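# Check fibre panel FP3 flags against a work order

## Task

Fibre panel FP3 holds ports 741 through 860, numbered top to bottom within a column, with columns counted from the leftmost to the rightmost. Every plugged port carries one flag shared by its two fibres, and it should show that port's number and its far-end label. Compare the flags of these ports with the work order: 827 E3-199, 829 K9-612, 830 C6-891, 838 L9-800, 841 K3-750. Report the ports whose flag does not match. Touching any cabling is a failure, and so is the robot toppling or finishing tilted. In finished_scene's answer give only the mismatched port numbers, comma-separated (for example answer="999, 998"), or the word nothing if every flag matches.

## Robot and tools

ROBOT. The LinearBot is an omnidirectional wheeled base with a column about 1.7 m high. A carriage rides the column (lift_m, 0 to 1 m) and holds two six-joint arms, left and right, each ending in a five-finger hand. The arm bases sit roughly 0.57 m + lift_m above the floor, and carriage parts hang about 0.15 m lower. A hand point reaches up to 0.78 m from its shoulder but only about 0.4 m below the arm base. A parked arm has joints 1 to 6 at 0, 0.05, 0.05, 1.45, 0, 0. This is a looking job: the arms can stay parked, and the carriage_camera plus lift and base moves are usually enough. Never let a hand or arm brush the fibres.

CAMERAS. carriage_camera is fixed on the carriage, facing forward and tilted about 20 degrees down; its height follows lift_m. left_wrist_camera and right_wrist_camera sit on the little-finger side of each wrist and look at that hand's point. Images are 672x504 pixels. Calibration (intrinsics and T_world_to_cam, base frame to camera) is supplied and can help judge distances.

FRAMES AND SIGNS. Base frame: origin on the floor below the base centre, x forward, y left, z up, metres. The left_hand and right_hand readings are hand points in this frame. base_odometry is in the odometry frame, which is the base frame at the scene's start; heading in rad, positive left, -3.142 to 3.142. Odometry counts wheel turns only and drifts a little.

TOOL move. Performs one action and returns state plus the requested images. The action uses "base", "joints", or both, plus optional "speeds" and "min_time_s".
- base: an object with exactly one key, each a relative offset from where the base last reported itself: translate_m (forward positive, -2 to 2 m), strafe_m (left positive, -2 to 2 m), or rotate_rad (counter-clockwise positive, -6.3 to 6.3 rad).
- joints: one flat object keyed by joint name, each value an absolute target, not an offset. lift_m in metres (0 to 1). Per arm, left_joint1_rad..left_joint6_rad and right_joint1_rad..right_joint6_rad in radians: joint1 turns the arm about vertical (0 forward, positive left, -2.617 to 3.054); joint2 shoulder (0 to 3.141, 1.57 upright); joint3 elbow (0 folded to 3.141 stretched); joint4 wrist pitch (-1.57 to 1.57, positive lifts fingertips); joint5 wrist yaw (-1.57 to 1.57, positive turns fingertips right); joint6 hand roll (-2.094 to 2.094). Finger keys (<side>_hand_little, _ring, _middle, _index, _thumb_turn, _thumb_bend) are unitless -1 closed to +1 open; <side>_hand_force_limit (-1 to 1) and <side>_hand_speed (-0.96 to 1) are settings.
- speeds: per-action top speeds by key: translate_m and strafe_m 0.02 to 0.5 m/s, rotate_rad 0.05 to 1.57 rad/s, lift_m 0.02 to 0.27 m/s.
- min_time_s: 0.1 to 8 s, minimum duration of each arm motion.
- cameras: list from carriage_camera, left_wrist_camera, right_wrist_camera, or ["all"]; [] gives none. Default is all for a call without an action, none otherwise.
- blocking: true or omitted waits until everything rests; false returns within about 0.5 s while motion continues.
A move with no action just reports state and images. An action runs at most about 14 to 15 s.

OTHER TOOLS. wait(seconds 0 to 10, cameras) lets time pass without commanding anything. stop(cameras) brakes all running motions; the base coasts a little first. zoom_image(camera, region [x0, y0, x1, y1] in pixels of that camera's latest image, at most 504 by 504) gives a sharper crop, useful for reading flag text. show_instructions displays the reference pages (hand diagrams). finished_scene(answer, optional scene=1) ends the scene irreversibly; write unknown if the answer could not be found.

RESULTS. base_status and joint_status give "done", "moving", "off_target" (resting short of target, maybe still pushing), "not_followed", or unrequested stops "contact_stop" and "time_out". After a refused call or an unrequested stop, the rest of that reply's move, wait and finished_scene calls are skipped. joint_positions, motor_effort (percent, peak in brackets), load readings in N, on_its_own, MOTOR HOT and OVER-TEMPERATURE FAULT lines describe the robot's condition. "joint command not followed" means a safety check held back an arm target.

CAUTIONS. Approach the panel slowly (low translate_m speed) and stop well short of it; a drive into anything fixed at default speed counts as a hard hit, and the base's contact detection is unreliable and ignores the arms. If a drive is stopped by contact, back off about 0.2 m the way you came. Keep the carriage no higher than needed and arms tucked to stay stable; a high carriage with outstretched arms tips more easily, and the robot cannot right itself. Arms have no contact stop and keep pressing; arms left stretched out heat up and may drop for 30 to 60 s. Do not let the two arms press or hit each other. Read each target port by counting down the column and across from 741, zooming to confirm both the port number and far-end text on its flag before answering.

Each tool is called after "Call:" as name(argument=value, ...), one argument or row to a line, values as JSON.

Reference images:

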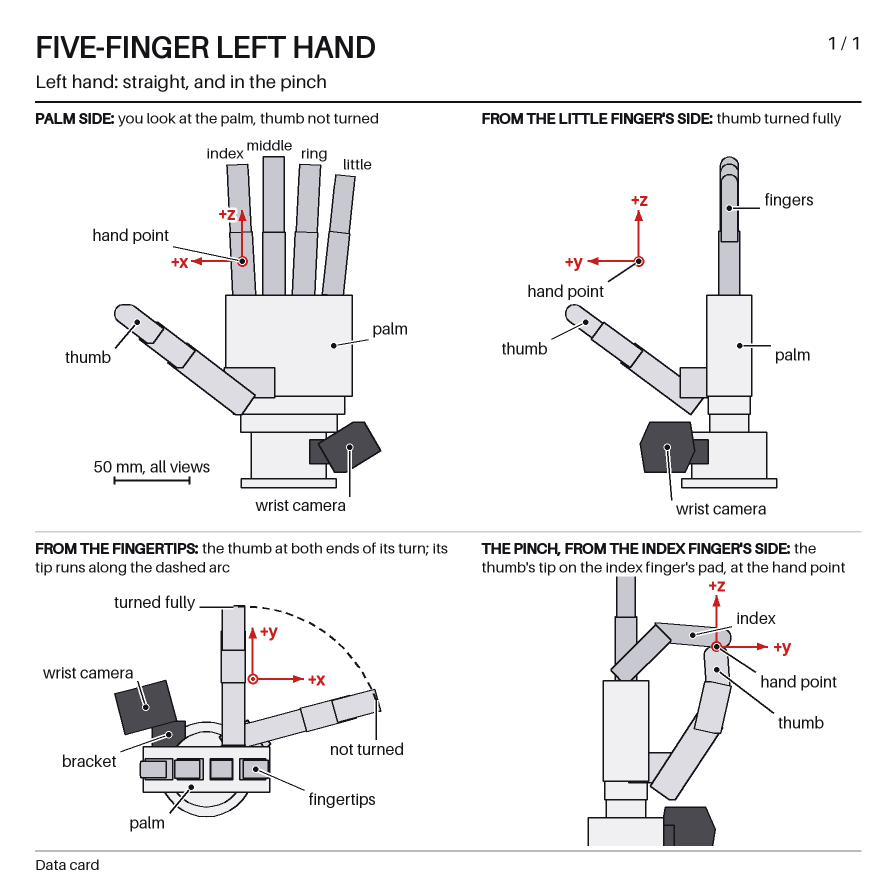

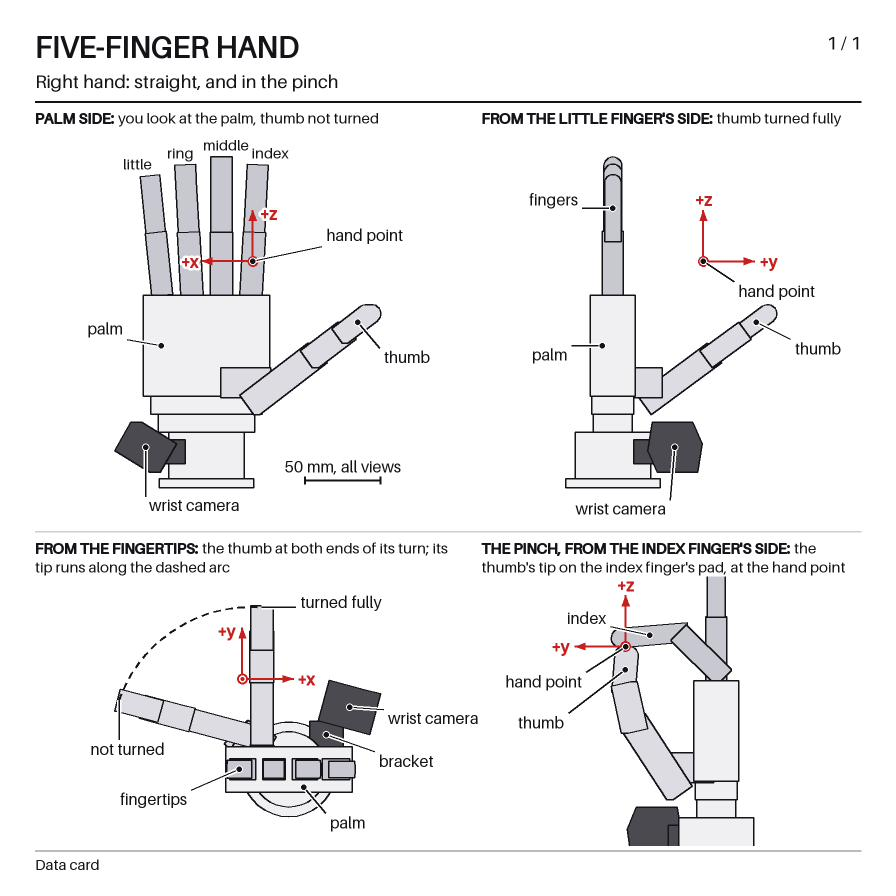

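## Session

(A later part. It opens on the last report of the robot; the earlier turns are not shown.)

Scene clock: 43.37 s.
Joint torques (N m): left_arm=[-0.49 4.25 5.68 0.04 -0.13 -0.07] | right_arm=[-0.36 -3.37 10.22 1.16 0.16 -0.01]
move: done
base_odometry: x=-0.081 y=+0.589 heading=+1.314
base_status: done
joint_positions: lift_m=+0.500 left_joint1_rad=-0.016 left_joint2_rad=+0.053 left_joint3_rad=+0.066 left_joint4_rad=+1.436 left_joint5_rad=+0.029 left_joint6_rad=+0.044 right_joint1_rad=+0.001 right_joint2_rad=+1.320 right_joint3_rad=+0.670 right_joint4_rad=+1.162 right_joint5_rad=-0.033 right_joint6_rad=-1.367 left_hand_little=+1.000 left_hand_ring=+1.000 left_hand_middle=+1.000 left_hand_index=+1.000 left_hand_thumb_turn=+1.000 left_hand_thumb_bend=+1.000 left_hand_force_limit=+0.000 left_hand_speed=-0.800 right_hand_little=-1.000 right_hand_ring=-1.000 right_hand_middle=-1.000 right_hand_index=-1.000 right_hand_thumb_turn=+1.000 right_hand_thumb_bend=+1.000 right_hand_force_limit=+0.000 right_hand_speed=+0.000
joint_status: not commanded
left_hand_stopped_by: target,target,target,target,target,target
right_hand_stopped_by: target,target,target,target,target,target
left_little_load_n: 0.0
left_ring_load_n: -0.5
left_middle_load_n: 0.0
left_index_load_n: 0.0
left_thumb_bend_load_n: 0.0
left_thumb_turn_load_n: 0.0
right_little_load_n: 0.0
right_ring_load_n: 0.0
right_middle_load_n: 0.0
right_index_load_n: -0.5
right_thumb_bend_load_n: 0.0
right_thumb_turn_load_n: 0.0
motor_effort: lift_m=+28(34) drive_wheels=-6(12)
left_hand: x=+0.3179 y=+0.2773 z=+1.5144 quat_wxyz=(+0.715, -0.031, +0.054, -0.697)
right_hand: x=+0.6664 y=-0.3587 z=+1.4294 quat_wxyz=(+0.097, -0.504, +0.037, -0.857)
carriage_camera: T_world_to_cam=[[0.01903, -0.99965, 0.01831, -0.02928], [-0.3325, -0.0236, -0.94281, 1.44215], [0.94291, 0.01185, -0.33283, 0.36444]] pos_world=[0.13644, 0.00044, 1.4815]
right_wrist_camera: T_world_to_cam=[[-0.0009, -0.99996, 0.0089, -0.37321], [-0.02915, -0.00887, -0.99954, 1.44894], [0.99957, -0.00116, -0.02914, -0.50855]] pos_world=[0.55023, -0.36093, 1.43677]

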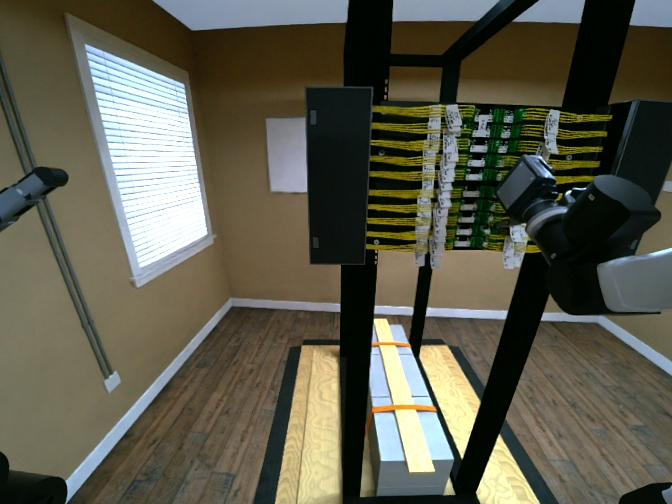

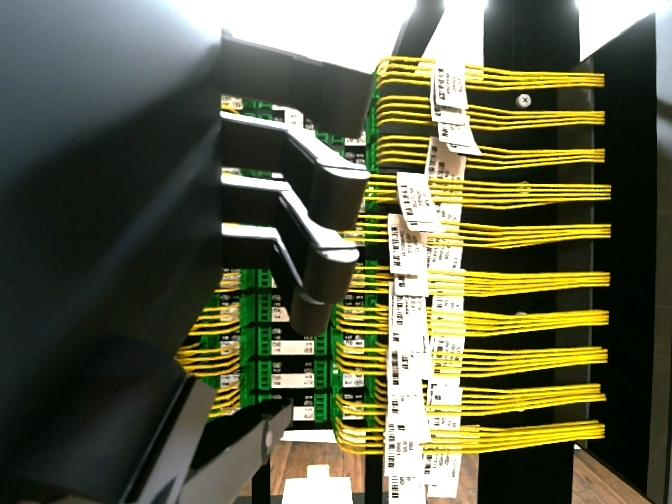

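Call:
move(
  base={"translate_m": -0.12},
  speeds={"translate_m": 0.15},
)

Call:
move(
  joints={"right_joint1_rad": 0, "right_joint2_rad": 1.276, "right_joint3_rad": 1.22, "right_joint4_rad": 0.1, "right_joint5_rad": 0.54, "right_joint6_rad": 0.21},
  min_time_s=4,
  cameras=["carriage_camera", "right_wrist_camera"],
)

Scene clock: 46.57 s.
Joint torques (N m): left_arm=[-0.4 4.07 5.63 0.11 -0.16 -0.09] | right_arm=[-0.28 -3.34 10.52 1.31 0.11 0.01]
move: done
base_odometry: x=-0.111 y=+0.473 heading=+1.314
base_status: done
joint_positions: lift_m=+0.500 left_joint1_rad=-0.016 left_joint2_rad=+0.053 left_joint3_rad=+0.066 left_joint4_rad=+1.435 left_joint5_rad=+0.029 left_joint6_rad=+0.044 right_joint1_rad=+0.001 right_joint2_rad=+1.320 right_joint3_rad=+0.670 right_joint4_rad=+1.160 right_joint5_rad=-0.032 right_joint6_rad=-1.367 left_hand_little=+1.000 left_hand_ring=+1.000 left_hand_middle=+1.000 left_hand_index=+1.000 left_hand_thumb_turn=+1.000 left_hand_thumb_bend=+1.000 left_hand_force_limit=+0.000 left_hand_speed=-0.800 right_hand_little=-1.000 right_hand_ring=-1.000 right_hand_middle=-1.000 right_hand_index=-1.000 right_hand_thumb_turn=+1.000 right_hand_thumb_bend=+1.000 right_hand_force_limit=+0.000 right_hand_speed=+0.000
joint_status: not commanded
left_hand_stopped_by: target,target,target,target,target,target
right_hand_stopped_by: target,target,target,target,target,target
left_little_load_n: 0.0
left_ring_load_n: 0.0
left_middle_load_n: 0.0
left_index_load_n: 0.0
left_thumb_bend_load_n: 0.0
left_thumb_turn_load_n: 0.0
right_little_load_n: 0.0
right_ring_load_n: 0.0
right_middle_load_n: 0.0
right_index_load_n: 0.0
right_thumb_bend_load_n: 0.0
right_thumb_turn_load_n: 0.0
motor_effort: lift_m=+27(34) drive_wheels=-2(16)
left_hand: x=+0.3182 y=+0.2773 z=+1.5143 quat_wxyz=(+0.715, -0.031, +0.055, -0.697)
right_hand: x=+0.6666 y=-0.3587 z=+1.4288 quat_wxyz=(+0.096, -0.505, +0.038, -0.857)
pictures: none

Scene clock: 50.87 s.
Joint torques (N m): left_arm=[-0.66 4.23 5.53 0.11 -0.18 -0.09] | right_arm=[-0.4 -6.71 11.37 1.41 0.2 0.09]
move: done
base_odometry: x=-0.111 y=+0.473 heading=+1.314
base_status: not commanded
joint_positions: lift_m=+0.500 left_joint1_rad=-0.016 left_joint2_rad=+0.053 left_joint3_rad=+0.066 left_joint4_rad=+1.435 left_joint5_rad=+0.029 left_joint6_rad=+0.044 right_joint1_rad=+0.001 right_joint2_rad=+1.301 right_joint3_rad=+1.186 right_joint4_rad=+0.111 right_joint5_rad=+0.524 right_joint6_rad=+0.202 left_hand_little=+1.000 left_hand_ring=+1.000 left_hand_middle=+1.000 left_hand_index=+1.000 left_hand_thumb_turn=+1.000 left_hand_thumb_bend=+1.000 left_hand_force_limit=+0.000 left_hand_speed=-0.800 right_hand_little=-1.000 right_hand_ring=-1.000 right_hand_middle=-1.000 right_hand_index=-1.000 right_hand_thumb_turn=+1.000 right_hand_thumb_bend=+1.000 right_hand_force_limit=+0.000 right_hand_speed=+0.000
joint_status: all done
left_hand_stopped_by: target,target,target,target,target,target
right_hand_stopped_by: target,target,target,target,target,target
left_little_load_n: 0.0
left_ring_load_n: 0.0
left_middle_load_n: 0.0
left_index_load_n: -0.5
left_thumb_bend_load_n: 0.0
left_thumb_turn_load_n: 0.0
right_little_load_n: 0.0
right_ring_load_n: 0.0
right_middle_load_n: 0.0
right_index_load_n: 0.0
right_thumb_bend_load_n: 0.0
right_thumb_turn_load_n: 0.0
motor_effort: lift_m=+31(34) drive_wheels=-2(2)
left_hand: x=+0.3182 y=+0.2773 z=+1.5143 quat_wxyz=(+0.715, -0.031, +0.055, -0.697)
right_hand: x=+0.6876 y=-0.3729 z=+1.4116 quat_wxyz=(+0.413, -0.291, +0.646, -0.573)
carriage_camera: T_world_to_cam=[[0.01903, -0.99965, 0.01831, -0.02928], [-0.3325, -0.0236, -0.94281, 1.44215], [0.94291, 0.01185, -0.33283, 0.36444]] pos_world=[0.13644, 0.00044, 1.4815]
right_wrist_camera: T_world_to_cam=[[-0.03467, 0.00563, -0.99938, 1.43425], [-0.0173, 0.99983, 0.00623, 0.37995], [0.99925, 0.01751, -0.03456, -0.51537]] pos_world=[0.57128, -0.37894, 1.41318]

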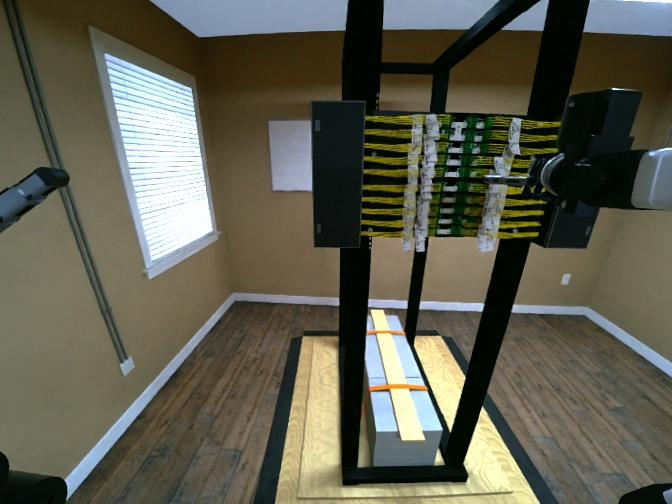

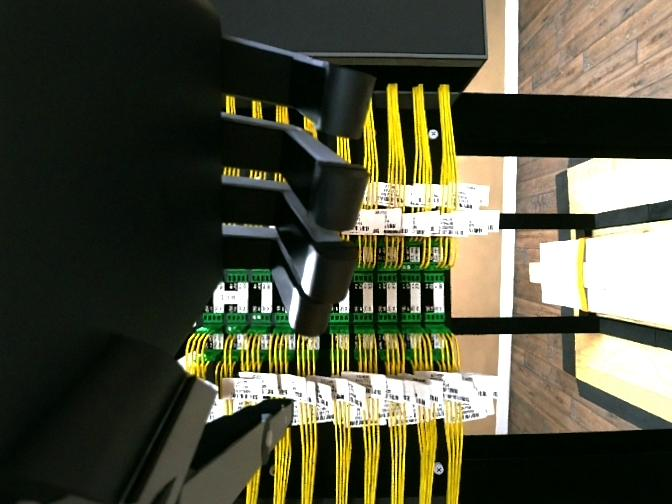

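Call:
move(
  base={"strafe_m": -0.06},
  speeds={"strafe_m": 0.1},
)

Call:
move(
  base={"translate_m": 0.11},
  speeds={"translate_m": 0.08},
  cameras=["carriage_camera", "right_wrist_camera"],
)

Scene clock: 53.60 s.
Joint torques (N m): left_arm=[-0.42 4.19 5.38 0.09 -0.14 -0.02] | right_arm=[-0.17 -6.65 11.63 1.47 0.13 0.02]
move: done
base_odometry: x=-0.053 y=+0.458 heading=+1.314
base_status: done
joint_positions: lift_m=+0.500 left_joint1_rad=-0.016 left_joint2_rad=+0.053 left_joint3_rad=+0.066 left_joint4_rad=+1.435 left_joint5_rad=+0.029 left_joint6_rad=+0.044 right_joint1_rad=+0.000 right_joint2_rad=+1.300 right_joint3_rad=+1.186 right_joint4_rad=+0.108 right_joint5_rad=+0.528 right_joint6_rad=+0.204 left_hand_little=+1.000 left_hand_ring=+1.000 left_hand_middle=+1.000 left_hand_index=+1.000 left_hand_thumb_turn=+1.000 left_hand_thumb_bend=+1.000 left_hand_force_limit=+0.000 left_hand_speed=-0.800 right_hand_little=-1.000 right_hand_ring=-1.000 right_hand_middle=-1.000 right_hand_index=-1.000 right_hand_thumb_turn=+1.000 right_hand_thumb_bend=+1.000 right_hand_force_limit=+0.000 right_hand_speed=+0.000
joint_status: not commanded
left_hand_stopped_by: target,target,target,target,target,target
right_hand_stopped_by: target,target,target,target,target,target
left_little_load_n: 0.5
left_ring_load_n: 0.0
left_middle_load_n: 0.0
left_index_load_n: 0.0
left_thumb_bend_load_n: 0.0
left_thumb_turn_load_n: 0.0
right_little_load_n: 0.0
right_ring_load_n: 0.0
right_middle_load_n: 0.0
right_index_load_n: 0.0
right_thumb_bend_load_n: 0.0
right_thumb_turn_load_n: 0.0
motor_effort: lift_m=+32(34) drive_wheels=-3(10)
left_hand: x=+0.3183 y=+0.2774 z=+1.5143 quat_wxyz=(+0.715, -0.031, +0.055, -0.696)
right_hand: x=+0.6870 y=-0.3737 z=+1.4111 quat_wxyz=(+0.411, -0.290, +0.647, -0.573)
pictures: none

Scene clock: 55.70 s.
Joint torques (N m): left_arm=[-0.59 4.16 5.5 0.03 -0.16 -0.06] | right_arm=[-0.17 -5.85 11.14 1.42 0.15 0.02]
move: done
base_odometry: x=-0.025 y=+0.564 heading=+1.314
base_status: done
joint_positions: lift_m=+0.500 left_joint1_rad=-0.016 left_joint2_rad=+0.053 left_joint3_rad=+0.066 left_joint4_rad=+1.436 left_joint5_rad=+0.029 left_joint6_rad=+0.044 right_joint1_rad=+0.000 right_joint2_rad=+1.295 right_joint3_rad=+1.188 right_joint4_rad=+0.104 right_joint5_rad=+0.528 right_joint6_rad=+0.204 left_hand_little=+1.000 left_hand_ring=+1.000 left_hand_middle=+1.000 left_hand_index=+1.000 left_hand_thumb_turn=+1.000 left_hand_thumb_bend=+1.000 left_hand_force_limit=+0.000 left_hand_speed=-0.800 right_hand_little=-1.000 right_hand_ring=-1.000 right_hand_middle=-1.000 right_hand_index=-1.000 right_hand_thumb_turn=+1.000 right_hand_thumb_bend=+1.000 right_hand_force_limit=+0.000 right_hand_speed=+0.000
joint_status: not commanded
left_hand_stopped_by: target,target,target,target,target,target
right_hand_stopped_by: target,target,target,target,target,target
left_little_load_n: 0.0
left_ring_load_n: 0.0
left_middle_load_n: 0.0
left_index_load_n: 0.0
left_thumb_bend_load_n: 0.0
left_thumb_turn_load_n: 0.0
right_little_load_n: 0.0
right_ring_load_n: 0.0
right_middle_load_n: 0.0
right_index_load_n: 0.0
right_thumb_bend_load_n: 0.0
right_thumb_turn_load_n: -0.5
motor_effort: lift_m=+28(34) drive_wheels=-4(11)
left_hand: x=+0.3181 y=+0.2774 z=+1.5143 quat_wxyz=(+0.715, -0.031, +0.054, -0.696)
right_hand: x=+0.6855 y=-0.3737 z=+1.4135 quat_wxyz=(+0.412, -0.289, +0.646, -0.574)
carriage_camera: T_world_to_cam=[[0.01903, -0.99965, 0.01831, -0.02928], [-0.3325, -0.0236, -0.94281, 1.44215], [0.94291, 0.01185, -0.33283, 0.36444]] pos_world=[0.13644, 0.00044, 1.4815]
right_wrist_camera: T_world_to_cam=[[-0.03276, 0.00709, -0.99944, 1.43541], [-0.01309, 0.99989, 0.00752, 0.376], [0.99938, 0.01333, -0.03266, -0.51755]] pos_world=[0.56916, -0.37924, 1.41488]

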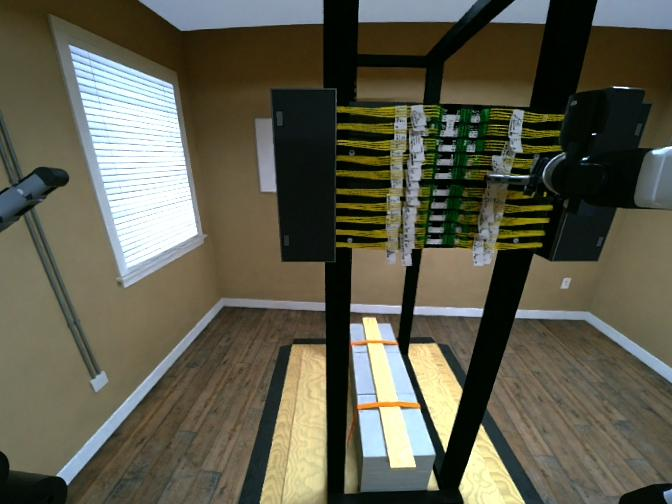

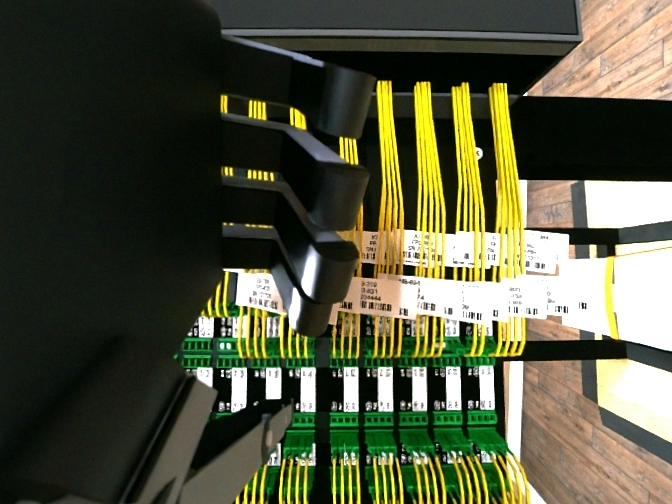

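Call:
zoom_image(
  camera="right_wrist_camera",
  region=[355, 220, 465, 330],
)

Call:
zoom_image(
  camera="right_wrist_camera",
  region=[450, 220, 560, 330],
)

Call:
zoom_image(
  camera="right_wrist_camera",
  region=[380, 330, 520, 470],
)

Scaled by 4.582.

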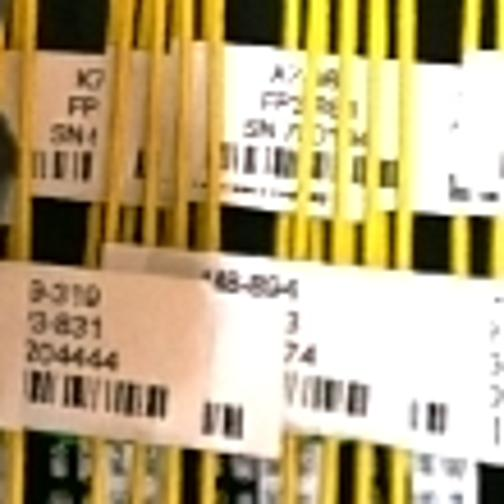

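Scaled by 4.582.

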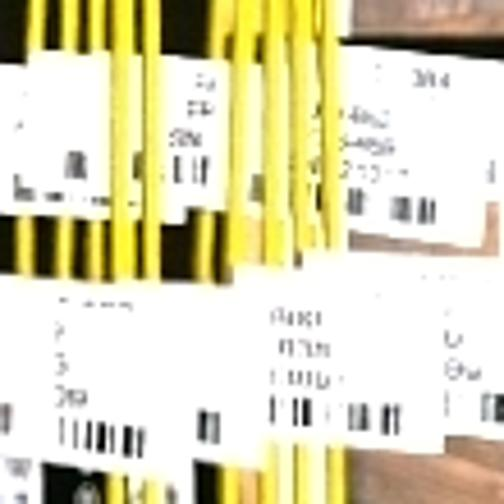

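Scaled by 3.600.

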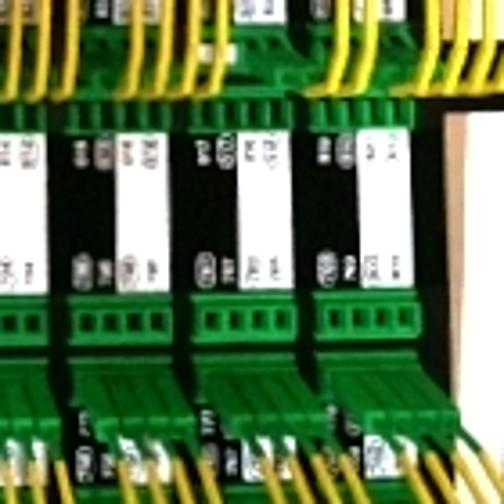

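Call:
move(
  joints={"lift_m": 0.7},
  speeds={"lift_m": 0.1},
  cameras=["carriage_camera", "right_wrist_camera"],
)

Scene clock: 59.47 s.
Joint torques (N m): left_arm=[-0.72 4.23 5.76 0.05 -0.17 -0.04] | right_arm=[-0.18 -6.11 10.61 1.57 0.17 0.02]
move: done
base_odometry: x=-0.025 y=+0.564 heading=+1.314
base_status: not commanded
joint_positions: lift_m=+0.700 left_joint1_rad=-0.016 left_joint2_rad=+0.053 left_joint3_rad=+0.066 left_joint4_rad=+1.434 left_joint5_rad=+0.029 left_joint6_rad=+0.044 right_joint1_rad=+0.000 right_joint2_rad=+1.294 right_joint3_rad=+1.195 right_joint4_rad=+0.099 right_joint5_rad=+0.528 right_joint6_rad=+0.204 left_hand_little=+1.000 left_hand_ring=+1.000 left_hand_middle=+1.000 left_hand_index=+1.000 left_hand_thumb_turn=+1.000 left_hand_thumb_bend=+1.000 left_hand_force_limit=+0.000 left_hand_speed=-0.800 right_hand_little=-1.000 right_hand_ring=-1.000 right_hand_middle=-1.000 right_hand_index=-1.000 right_hand_thumb_turn=+1.000 right_hand_thumb_bend=+1.000 right_hand_force_limit=+0.000 right_hand_speed=+0.000
joint_status: all done
left_hand_stopped_by: target,target,target,target,target,target
right_hand_stopped_by: target,target,target,target,target,target
left_little_load_n: 0.0
left_ring_load_n: 0.0
left_middle_load_n: 0.0
left_index_load_n: 0.0
left_thumb_bend_load_n: 0.0
left_thumb_turn_load_n: 0.0
right_little_load_n: 0.0
right_ring_load_n: 0.0
right_middle_load_n: 0.0
right_index_load_n: 0.0
right_thumb_bend_load_n: 0.0
right_thumb_turn_load_n: 0.0
motor_effort: lift_m=+28(38) drive_wheels=+4(4)
left_hand: x=+0.3184 y=+0.2774 z=+1.7144 quat_wxyz=(+0.715, -0.032, +0.055, -0.696)
right_hand: x=+0.6852 y=-0.3737 z=+1.6162 quat_wxyz=(+0.413, -0.288, +0.646, -0.574)
carriage_camera: T_world_to_cam=[[0.01903, -0.99965, 0.01831, -0.03295], [-0.3325, -0.0236, -0.94281, 1.6309], [0.94291, 0.01185, -0.33283, 0.43107]] pos_world=[0.13644, 0.00044, 1.6817]
right_wrist_camera: T_world_to_cam=[[-0.03026, 0.0074, -0.99952, 1.63651], [-0.0131, 0.99988, 0.0078, 0.37402], [0.99946, 0.01333, -0.03016, -0.51474]] pos_world=[0.56887, -0.37923, 1.61728]

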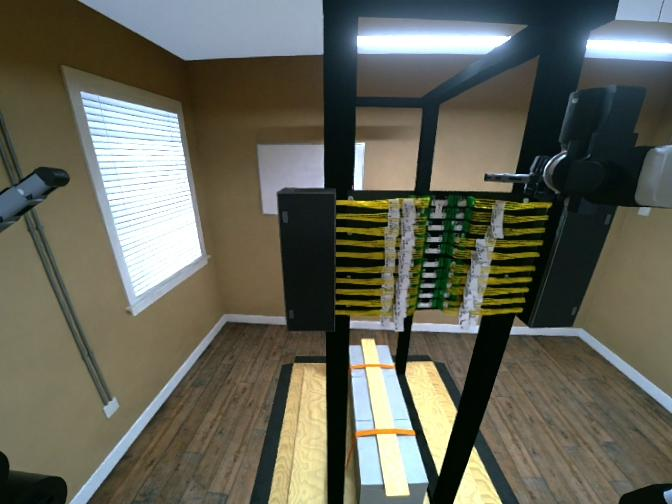

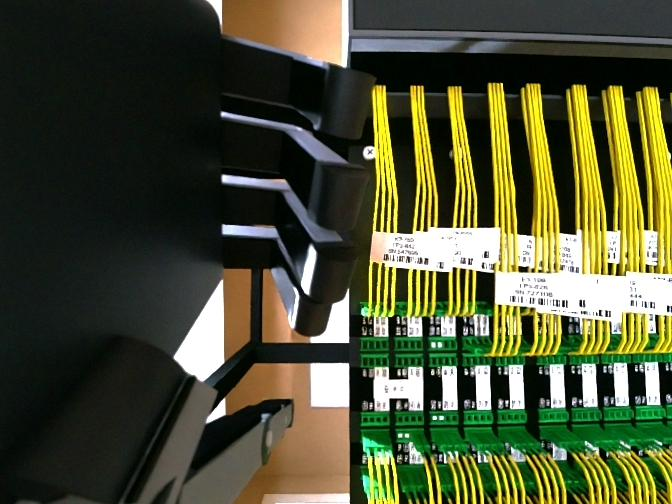

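Call:
zoom_image(
  camera="right_wrist_camera",
  region=[360, 220, 450, 290],
)

Call:
zoom_image(
  camera="right_wrist_camera",
  region=[430, 215, 520, 285],
)

Call:
zoom_image(
  camera="right_wrist_camera",
  region=[485, 260, 585, 330],
)

Call:
zoom_image(
  camera="right_wrist_camera",
  region=[560, 220, 672, 330],
)

Scaled by 5.600.

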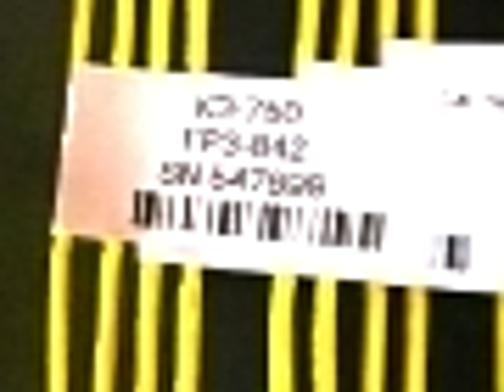

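Scaled by 5.600.

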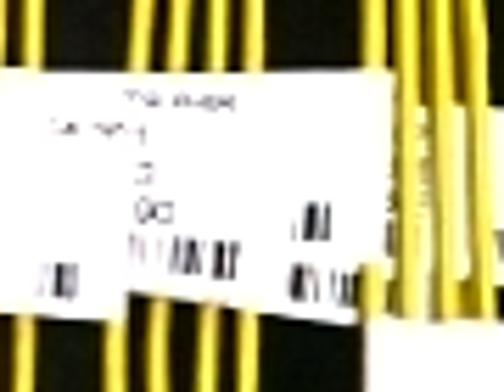

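Scaled by 5.040.

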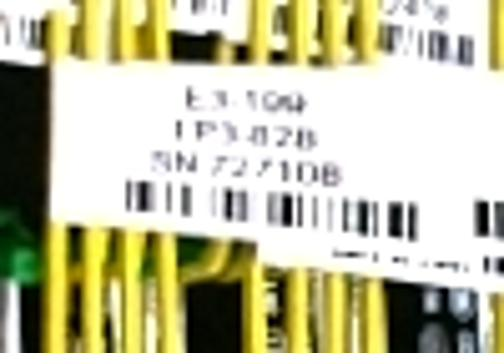

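Scaled by 4.500.

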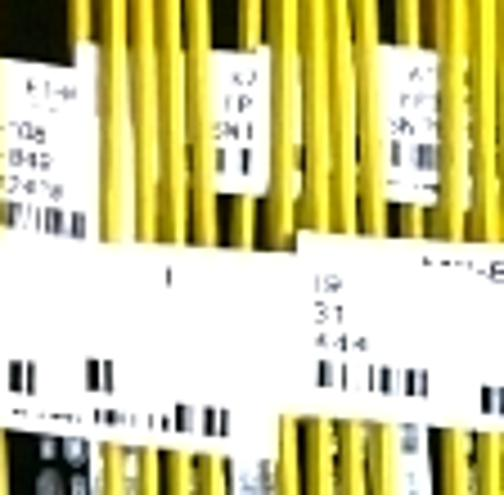

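Call:
move(
  base={"translate_m": 0.04},
  speeds={"translate_m": 0.05},
  cameras=["carriage_camera", "right_wrist_camera"],
)

Scene clock: 62.13 s.
Joint torques (N m): left_arm=[-0.76 4.23 5.65 0.05 -0.21 -0.04] | right_arm=[-0.28 -5.86 10.48 1.54 0.15 0.07]
move: done
base_odometry: x=-0.015 y=+0.603 heading=+1.313
base_status: done
joint_positions: lift_m=+0.700 left_joint1_rad=-0.016 left_joint2_rad=+0.053 left_joint3_rad=+0.066 left_joint4_rad=+1.434 left_joint5_rad=+0.029 left_joint6_rad=+0.044 right_joint1_rad=+0.000 right_joint2_rad=+1.293 right_joint3_rad=+1.195 right_joint4_rad=+0.099 right_joint5_rad=+0.528 right_joint6_rad=+0.204 left_hand_little=+1.000 left_hand_ring=+1.000 left_hand_middle=+1.000 left_hand_index=+1.000 left_hand_thumb_turn=+1.000 left_hand_thumb_bend=+1.000 left_hand_force_limit=+0.000 left_hand_speed=-0.800 right_hand_little=-1.000 right_hand_ring=-1.000 right_hand_middle=-1.000 right_hand_index=-1.000 right_hand_thumb_turn=+1.000 right_hand_thumb_bend=+1.000 right_hand_force_limit=+0.000 right_hand_speed=+0.000
joint_status: not commanded
left_hand_stopped_by: target,target,target,target,target,target
right_hand_stopped_by: target,target,target,target,target,target
left_little_load_n: 0.0
left_ring_load_n: 0.0
left_middle_load_n: 0.0
left_index_load_n: 0.0
left_thumb_bend_load_n: 0.0
left_thumb_turn_load_n: 0.0
right_little_load_n: 0.0
right_ring_load_n: 0.0
right_middle_load_n: 0.0
right_index_load_n: 0.0
right_thumb_bend_load_n: 0.0
right_thumb_turn_load_n: 0.0
motor_effort: lift_m=+25(31) drive_wheels=-5(16)
left_hand: x=+0.3184 y=+0.2774 z=+1.7144 quat_wxyz=(+0.715, -0.032, +0.055, -0.696)
right_hand: x=+0.6849 y=-0.3738 z=+1.6167 quat_wxyz=(+0.413, -0.288, +0.646, -0.574)
carriage_camera: T_world_to_cam=[[0.01903, -0.99965, 0.01831, -0.03295], [-0.3325, -0.0236, -0.94281, 1.6309], [0.94291, 0.01185, -0.33283, 0.43107]] pos_world=[0.13644, 0.00044, 1.6817]
right_wrist_camera: T_world_to_cam=[[-0.02915, 0.00742, -0.99955, 1.63634], [-0.01271, 0.99989, 0.0078, 0.37381], [0.99949, 0.01293, -0.02906, -0.51638]] pos_world=[0.56857, -0.37923, 1.61768]

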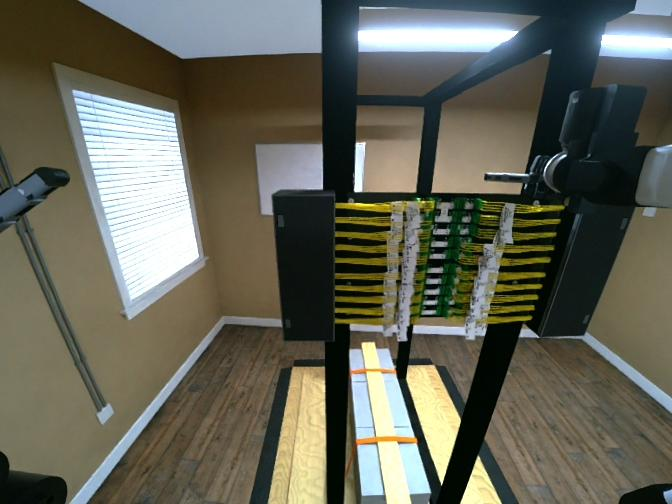

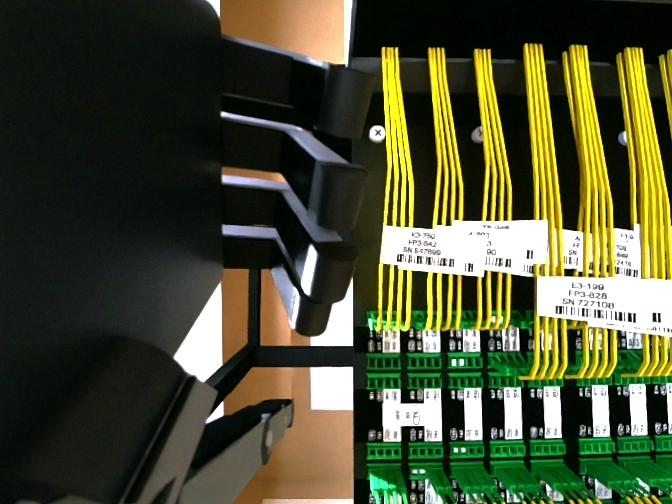

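Call:
zoom_image(
  camera="right_wrist_camera",
  region=[370, 210, 460, 290],
)

Call:
zoom_image(
  camera="right_wrist_camera",
  region=[525, 260, 625, 340],
)

Call:
zoom_image(
  camera="right_wrist_camera",
  region=[440, 210, 540, 290],
)

Call:
zoom_image(
  camera="right_wrist_camera",
  region=[360, 300, 460, 400],
)

Call:
zoom_image(
  camera="right_wrist_camera",
  region=[360, 370, 460, 470],
)

Scaled by 5.600.

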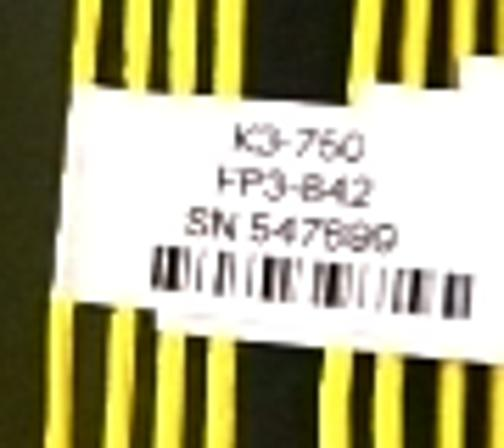

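Scaled by 5.040.

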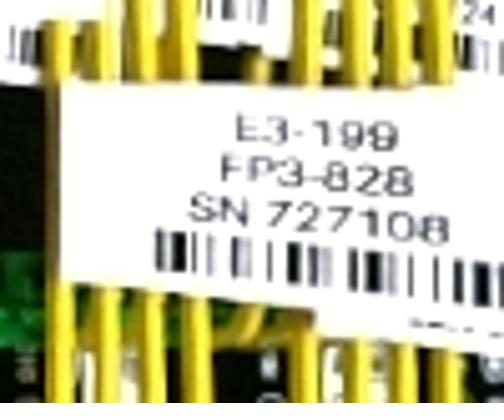

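Scaled by 5.040.

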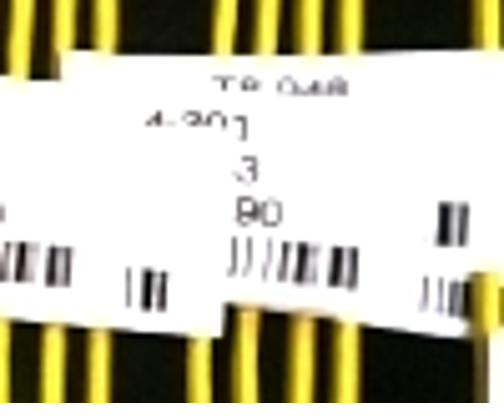

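Scaled by 5.040.

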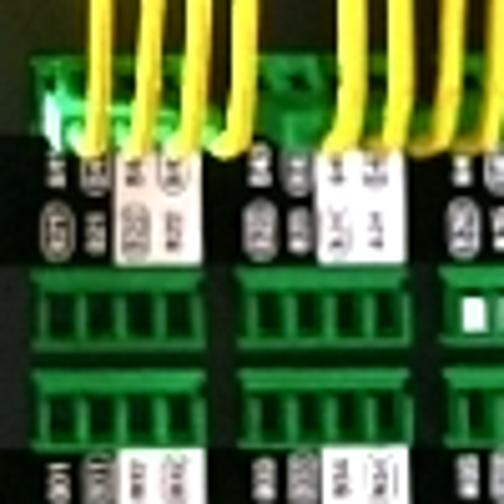

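Scaled by 5.040.

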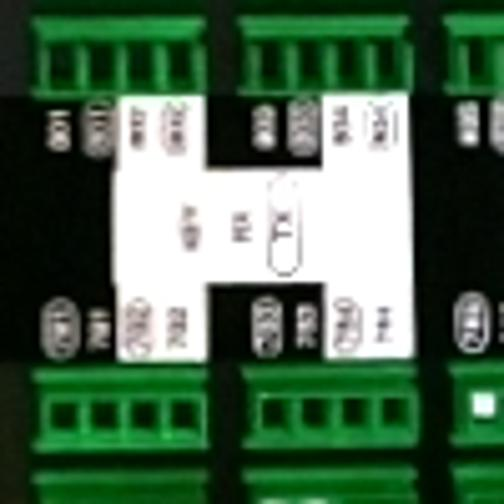

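Call:
move(
  base={"translate_m": -0.03},
  speeds={"translate_m": 0.1},
)

Call:
move(
  joints={"lift_m": 0.6},
  speeds={"lift_m": 0.1},
  cameras=["right_wrist_camera"],
)

Call:
zoom_image(
  camera="right_wrist_camera",
  region=[370, 260, 470, 330],
)

Call:
zoom_image(
  camera="right_wrist_camera",
  region=[460, 260, 560, 330],
)

Call:
zoom_image(
  camera="right_wrist_camera",
  region=[550, 260, 660, 340],
)

Scene clock: 66.53 s.
Joint torques (N m): left_arm=[-0.62 4.3 5.52 0.1 -0.17 -0.09] | right_arm=[-0.2 -5.45 10.47 1.54 0.09 0.06]
move: done
base_odometry: x=-0.022 y=+0.574 heading=+1.313
base_status: done
joint_positions: lift_m=+0.700 left_joint1_rad=-0.016 left_joint2_rad=+0.053 left_joint3_rad=+0.066 left_joint4_rad=+1.434 left_joint5_rad=+0.029 left_joint6_rad=+0.044 right_joint1_rad=+0.000 right_joint2_rad=+1.288 right_joint3_rad=+1.195 right_joint4_rad=+0.097 right_joint5_rad=+0.528 right_joint6_rad=+0.204 left_hand_little=+1.000 left_hand_ring=+1.000 left_hand_middle=+1.000 left_hand_index=+1.000 left_hand_thumb_turn=+1.000 left_hand_thumb_bend=+1.000 left_hand_force_limit=+0.000 left_hand_speed=-0.800 right_hand_little=-1.000 right_hand_ring=-1.000 right_hand_middle=-1.000 right_hand_index=-1.000 right_hand_thumb_turn=+1.000 right_hand_thumb_bend=+1.000 right_hand_force_limit=+0.000 right_hand_speed=+0.000
joint_status: not commanded
left_hand_stopped_by: target,target,target,target,target,target
right_hand_stopped_by: target,target,target,target,target,target
left_little_load_n: 0.0
left_ring_load_n: 0.0
left_middle_load_n: 0.0
left_index_load_n: 0.0
left_thumb_bend_load_n: 0.0
left_thumb_turn_load_n: 0.0
right_little_load_n: 0.0
right_ring_load_n: 0.0
right_middle_load_n: 0.0
right_index_load_n: 0.0
right_thumb_bend_load_n: 0.0
right_thumb_turn_load_n: -0.5
motor_effort: lift_m=+29(31) drive_wheels=+0(16)
left_hand: x=+0.3184 y=+0.2774 z=+1.7144 quat_wxyz=(+0.715, -0.032, +0.055, -0.696)
right_hand: x=+0.6836 y=-0.3739 z=+1.6185 quat_wxyz=(+0.414, -0.287, +0.645, -0.575)
pictures: none

Scene clock: 67.93 s.
Joint torques (N m): left_arm=[-0.53 4.19 5.67 0.1 -0.17 -0.07] | right_arm=[-0.16 -5.19 10.45 1.53 0.18 0.04]
move: done
base_odometry: x=-0.022 y=+0.574 heading=+1.313
base_status: not commanded
joint_positions: lift_m=+0.600 left_joint1_rad=-0.016 left_joint2_rad=+0.053 left_joint3_rad=+0.066 left_joint4_rad=+1.433 left_joint5_rad=+0.029 left_joint6_rad=+0.044 right_joint1_rad=+0.000 right_joint2_rad=+1.288 right_joint3_rad=+1.199 right_joint4_rad=+0.094 right_joint5_rad=+0.529 right_joint6_rad=+0.204 left_hand_little=+1.000 left_hand_ring=+1.000 left_hand_middle=+1.000 left_hand_index=+1.000 left_hand_thumb_turn=+1.000 left_hand_thumb_bend=+1.000 left_hand_force_limit=+0.000 left_hand_speed=-0.800 right_hand_little=-1.000 right_hand_ring=-1.000 right_hand_middle=-1.000 right_hand_index=-1.000 right_hand_thumb_turn=+1.000 right_hand_thumb_bend=+1.000 right_hand_force_limit=+0.000 right_hand_speed=+0.000
joint_status: all done
left_hand_stopped_by: target,target,target,target,target,target
right_hand_stopped_by: target,target,target,target,target,target
left_little_load_n: 0.0
left_ring_load_n: 0.0
left_middle_load_n: -0.5
left_index_load_n: 0.0
left_thumb_bend_load_n: 0.0
left_thumb_turn_load_n: 0.0
right_little_load_n: 0.0
right_ring_load_n: 0.0
right_middle_load_n: 0.0
right_index_load_n: 0.0
right_thumb_bend_load_n: 0.0
right_thumb_turn_load_n: -0.5
motor_effort: lift_m=+32(33) drive_wheels=+0(1)
left_hand: x=+0.3186 y=+0.2774 z=+1.6141 quat_wxyz=(+0.715, -0.032, +0.055, -0.696)
right_hand: x=+0.6835 y=-0.3739 z=+1.5195 quat_wxyz=(+0.414, -0.286, +0.645, -0.575)
right_wrist_camera: T_world_to_cam=[[-0.02495, 0.00737, -0.99966, 1.53631], [-0.01204, 0.9999, 0.00767, 0.37447], [0.99962, 0.01223, -0.02486, -0.52454]] pos_world=[0.56718, -0.37934, 1.51988]

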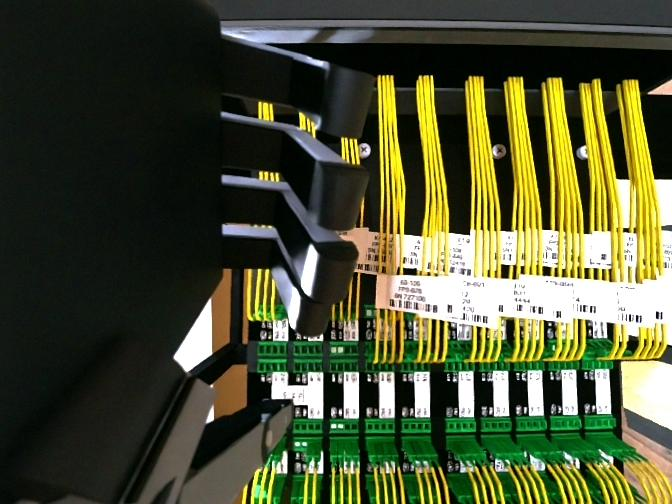

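Scaled by 5.040.

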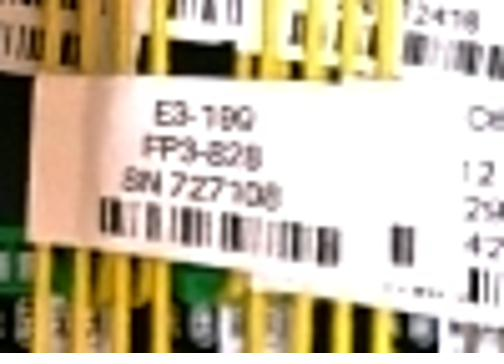

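Scaled by 5.040.

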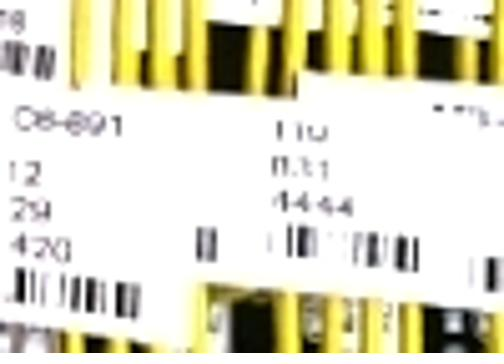

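Scaled by 4.582.

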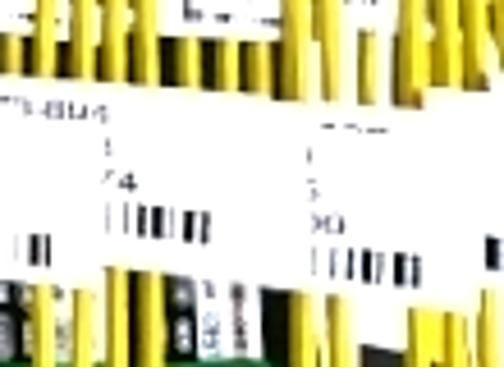

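Call:
move(
  joints={"lift_m": 0.34, "right_joint4_rad": 0.8},
  speeds={"lift_m": 0.12},
  min_time_s=2.5,
  cameras=["carriage_camera", "right_wrist_camera"],
)

Scene clock: 72.93 s.
Joint torques (N m): left_arm=[-0.69 4.03 5.5 0.13 -0.19 -0.06] | right_arm=[-0.21 -4.81 9.4 1.04 -0.11 0.04]
move: done
base_odometry: x=-0.022 y=+0.574 heading=+1.313
base_status: not commanded
joint_positions: lift_m=+0.340 left_joint1_rad=-0.016 left_joint2_rad=+0.053 left_joint3_rad=+0.066 left_joint4_rad=+1.433 left_joint5_rad=+0.029 left_joint6_rad=+0.044 right_joint1_rad=+0.000 right_joint2_rad=+1.288 right_joint3_rad=+1.200 right_joint4_rad=+0.783 right_joint5_rad=+0.529 right_joint6_rad=+0.204 left_hand_little=+1.000 left_hand_ring=+1.000 left_hand_middle=+1.000 left_hand_index=+1.000 left_hand_thumb_turn=+1.000 left_hand_thumb_bend=+1.000 left_hand_force_limit=+0.000 left_hand_speed=-0.800 right_hand_little=-1.000 right_hand_ring=-1.000 right_hand_middle=-1.000 right_hand_index=-1.000 right_hand_thumb_turn=+1.000 right_hand_thumb_bend=+1.000 right_hand_force_limit=+0.000 right_hand_speed=+0.000
joint_status: all done
left_hand_stopped_by: target,target,target,target,target,target
right_hand_stopped_by: target,target,target,target,target,target
left_little_load_n: 0.0
left_ring_load_n: 0.0
left_middle_load_n: 0.0
left_index_load_n: 0.0
left_thumb_bend_load_n: 0.0
left_thumb_turn_load_n: 0.0
right_little_load_n: 0.0
right_ring_load_n: 0.0
right_middle_load_n: 0.0
right_index_load_n: 0.0
right_thumb_bend_load_n: 0.0
right_thumb_turn_load_n: 0.0
motor_effort: lift_m=+31(34) drive_wheels=+0(1)
left_hand: x=+0.3187 y=+0.2774 z=+1.3541 quat_wxyz=(+0.715, -0.032, +0.055, -0.696)
right_hand: x=+0.6559 y=-0.3740 z=+1.4390 quat_wxyz=(+0.608, -0.075, +0.467, -0.638)
carriage_camera: T_world_to_cam=[[0.01903, -0.99965, 0.01831, -0.02635], [-0.3325, -0.0236, -0.94281, 1.2913], [0.94291, 0.01185, -0.33283, 0.31118]] pos_world=[0.13644, 0.00044, 1.3215]
right_wrist_camera: T_world_to_cam=[[0.61688, 0.00766, -0.78702, 0.72837], [-0.01396, 0.9999, -0.00121, 0.38885], [0.78693, 0.01173, 0.61693, -1.28313]] pos_world=[0.56585, -0.37933, 1.3653]

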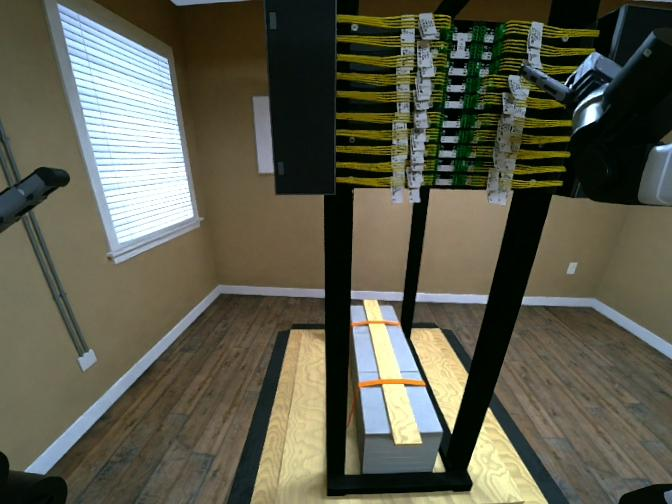

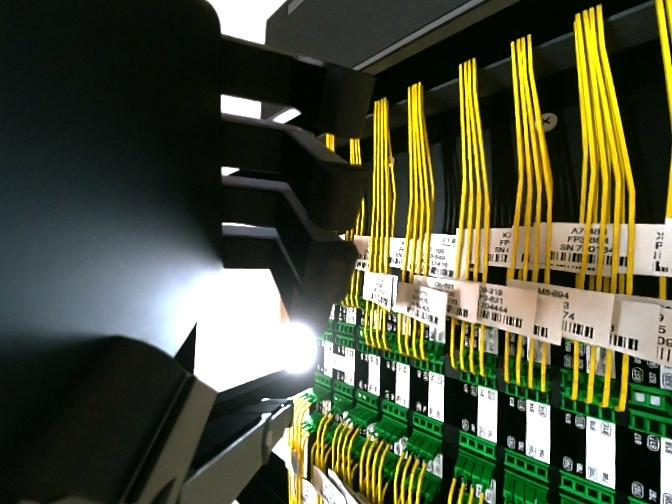

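Call:
zoom_image(
  camera="right_wrist_camera",
  region=[350, 250, 450, 340],
)

Call:
zoom_image(
  camera="right_wrist_camera",
  region=[430, 255, 530, 345],
)

Call:
zoom_image(
  camera="right_wrist_camera",
  region=[520, 220, 672, 370],
)

Scaled by 5.040.

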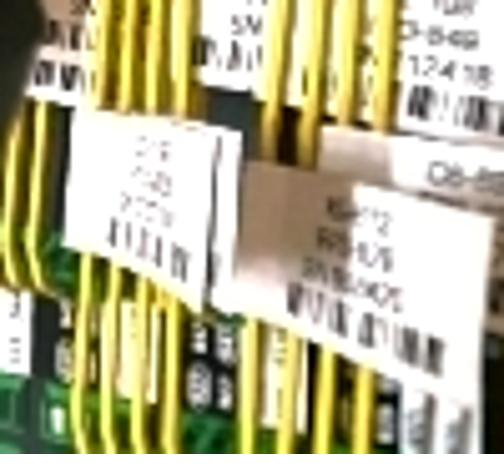

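Scaled by 5.040.

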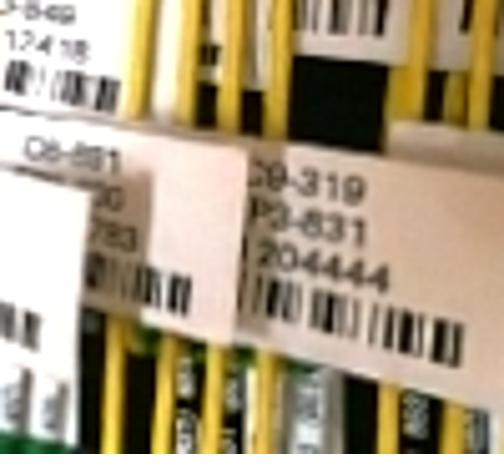

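Scaled by 3.316.

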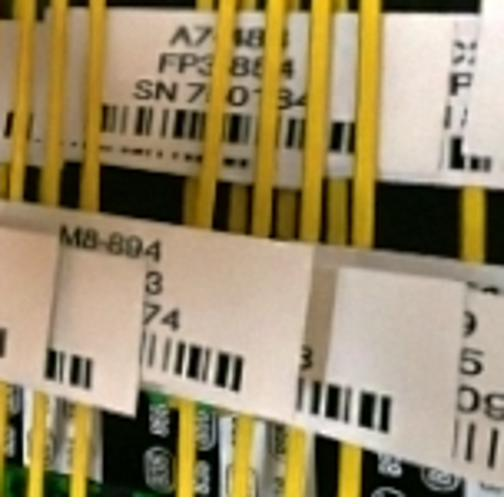

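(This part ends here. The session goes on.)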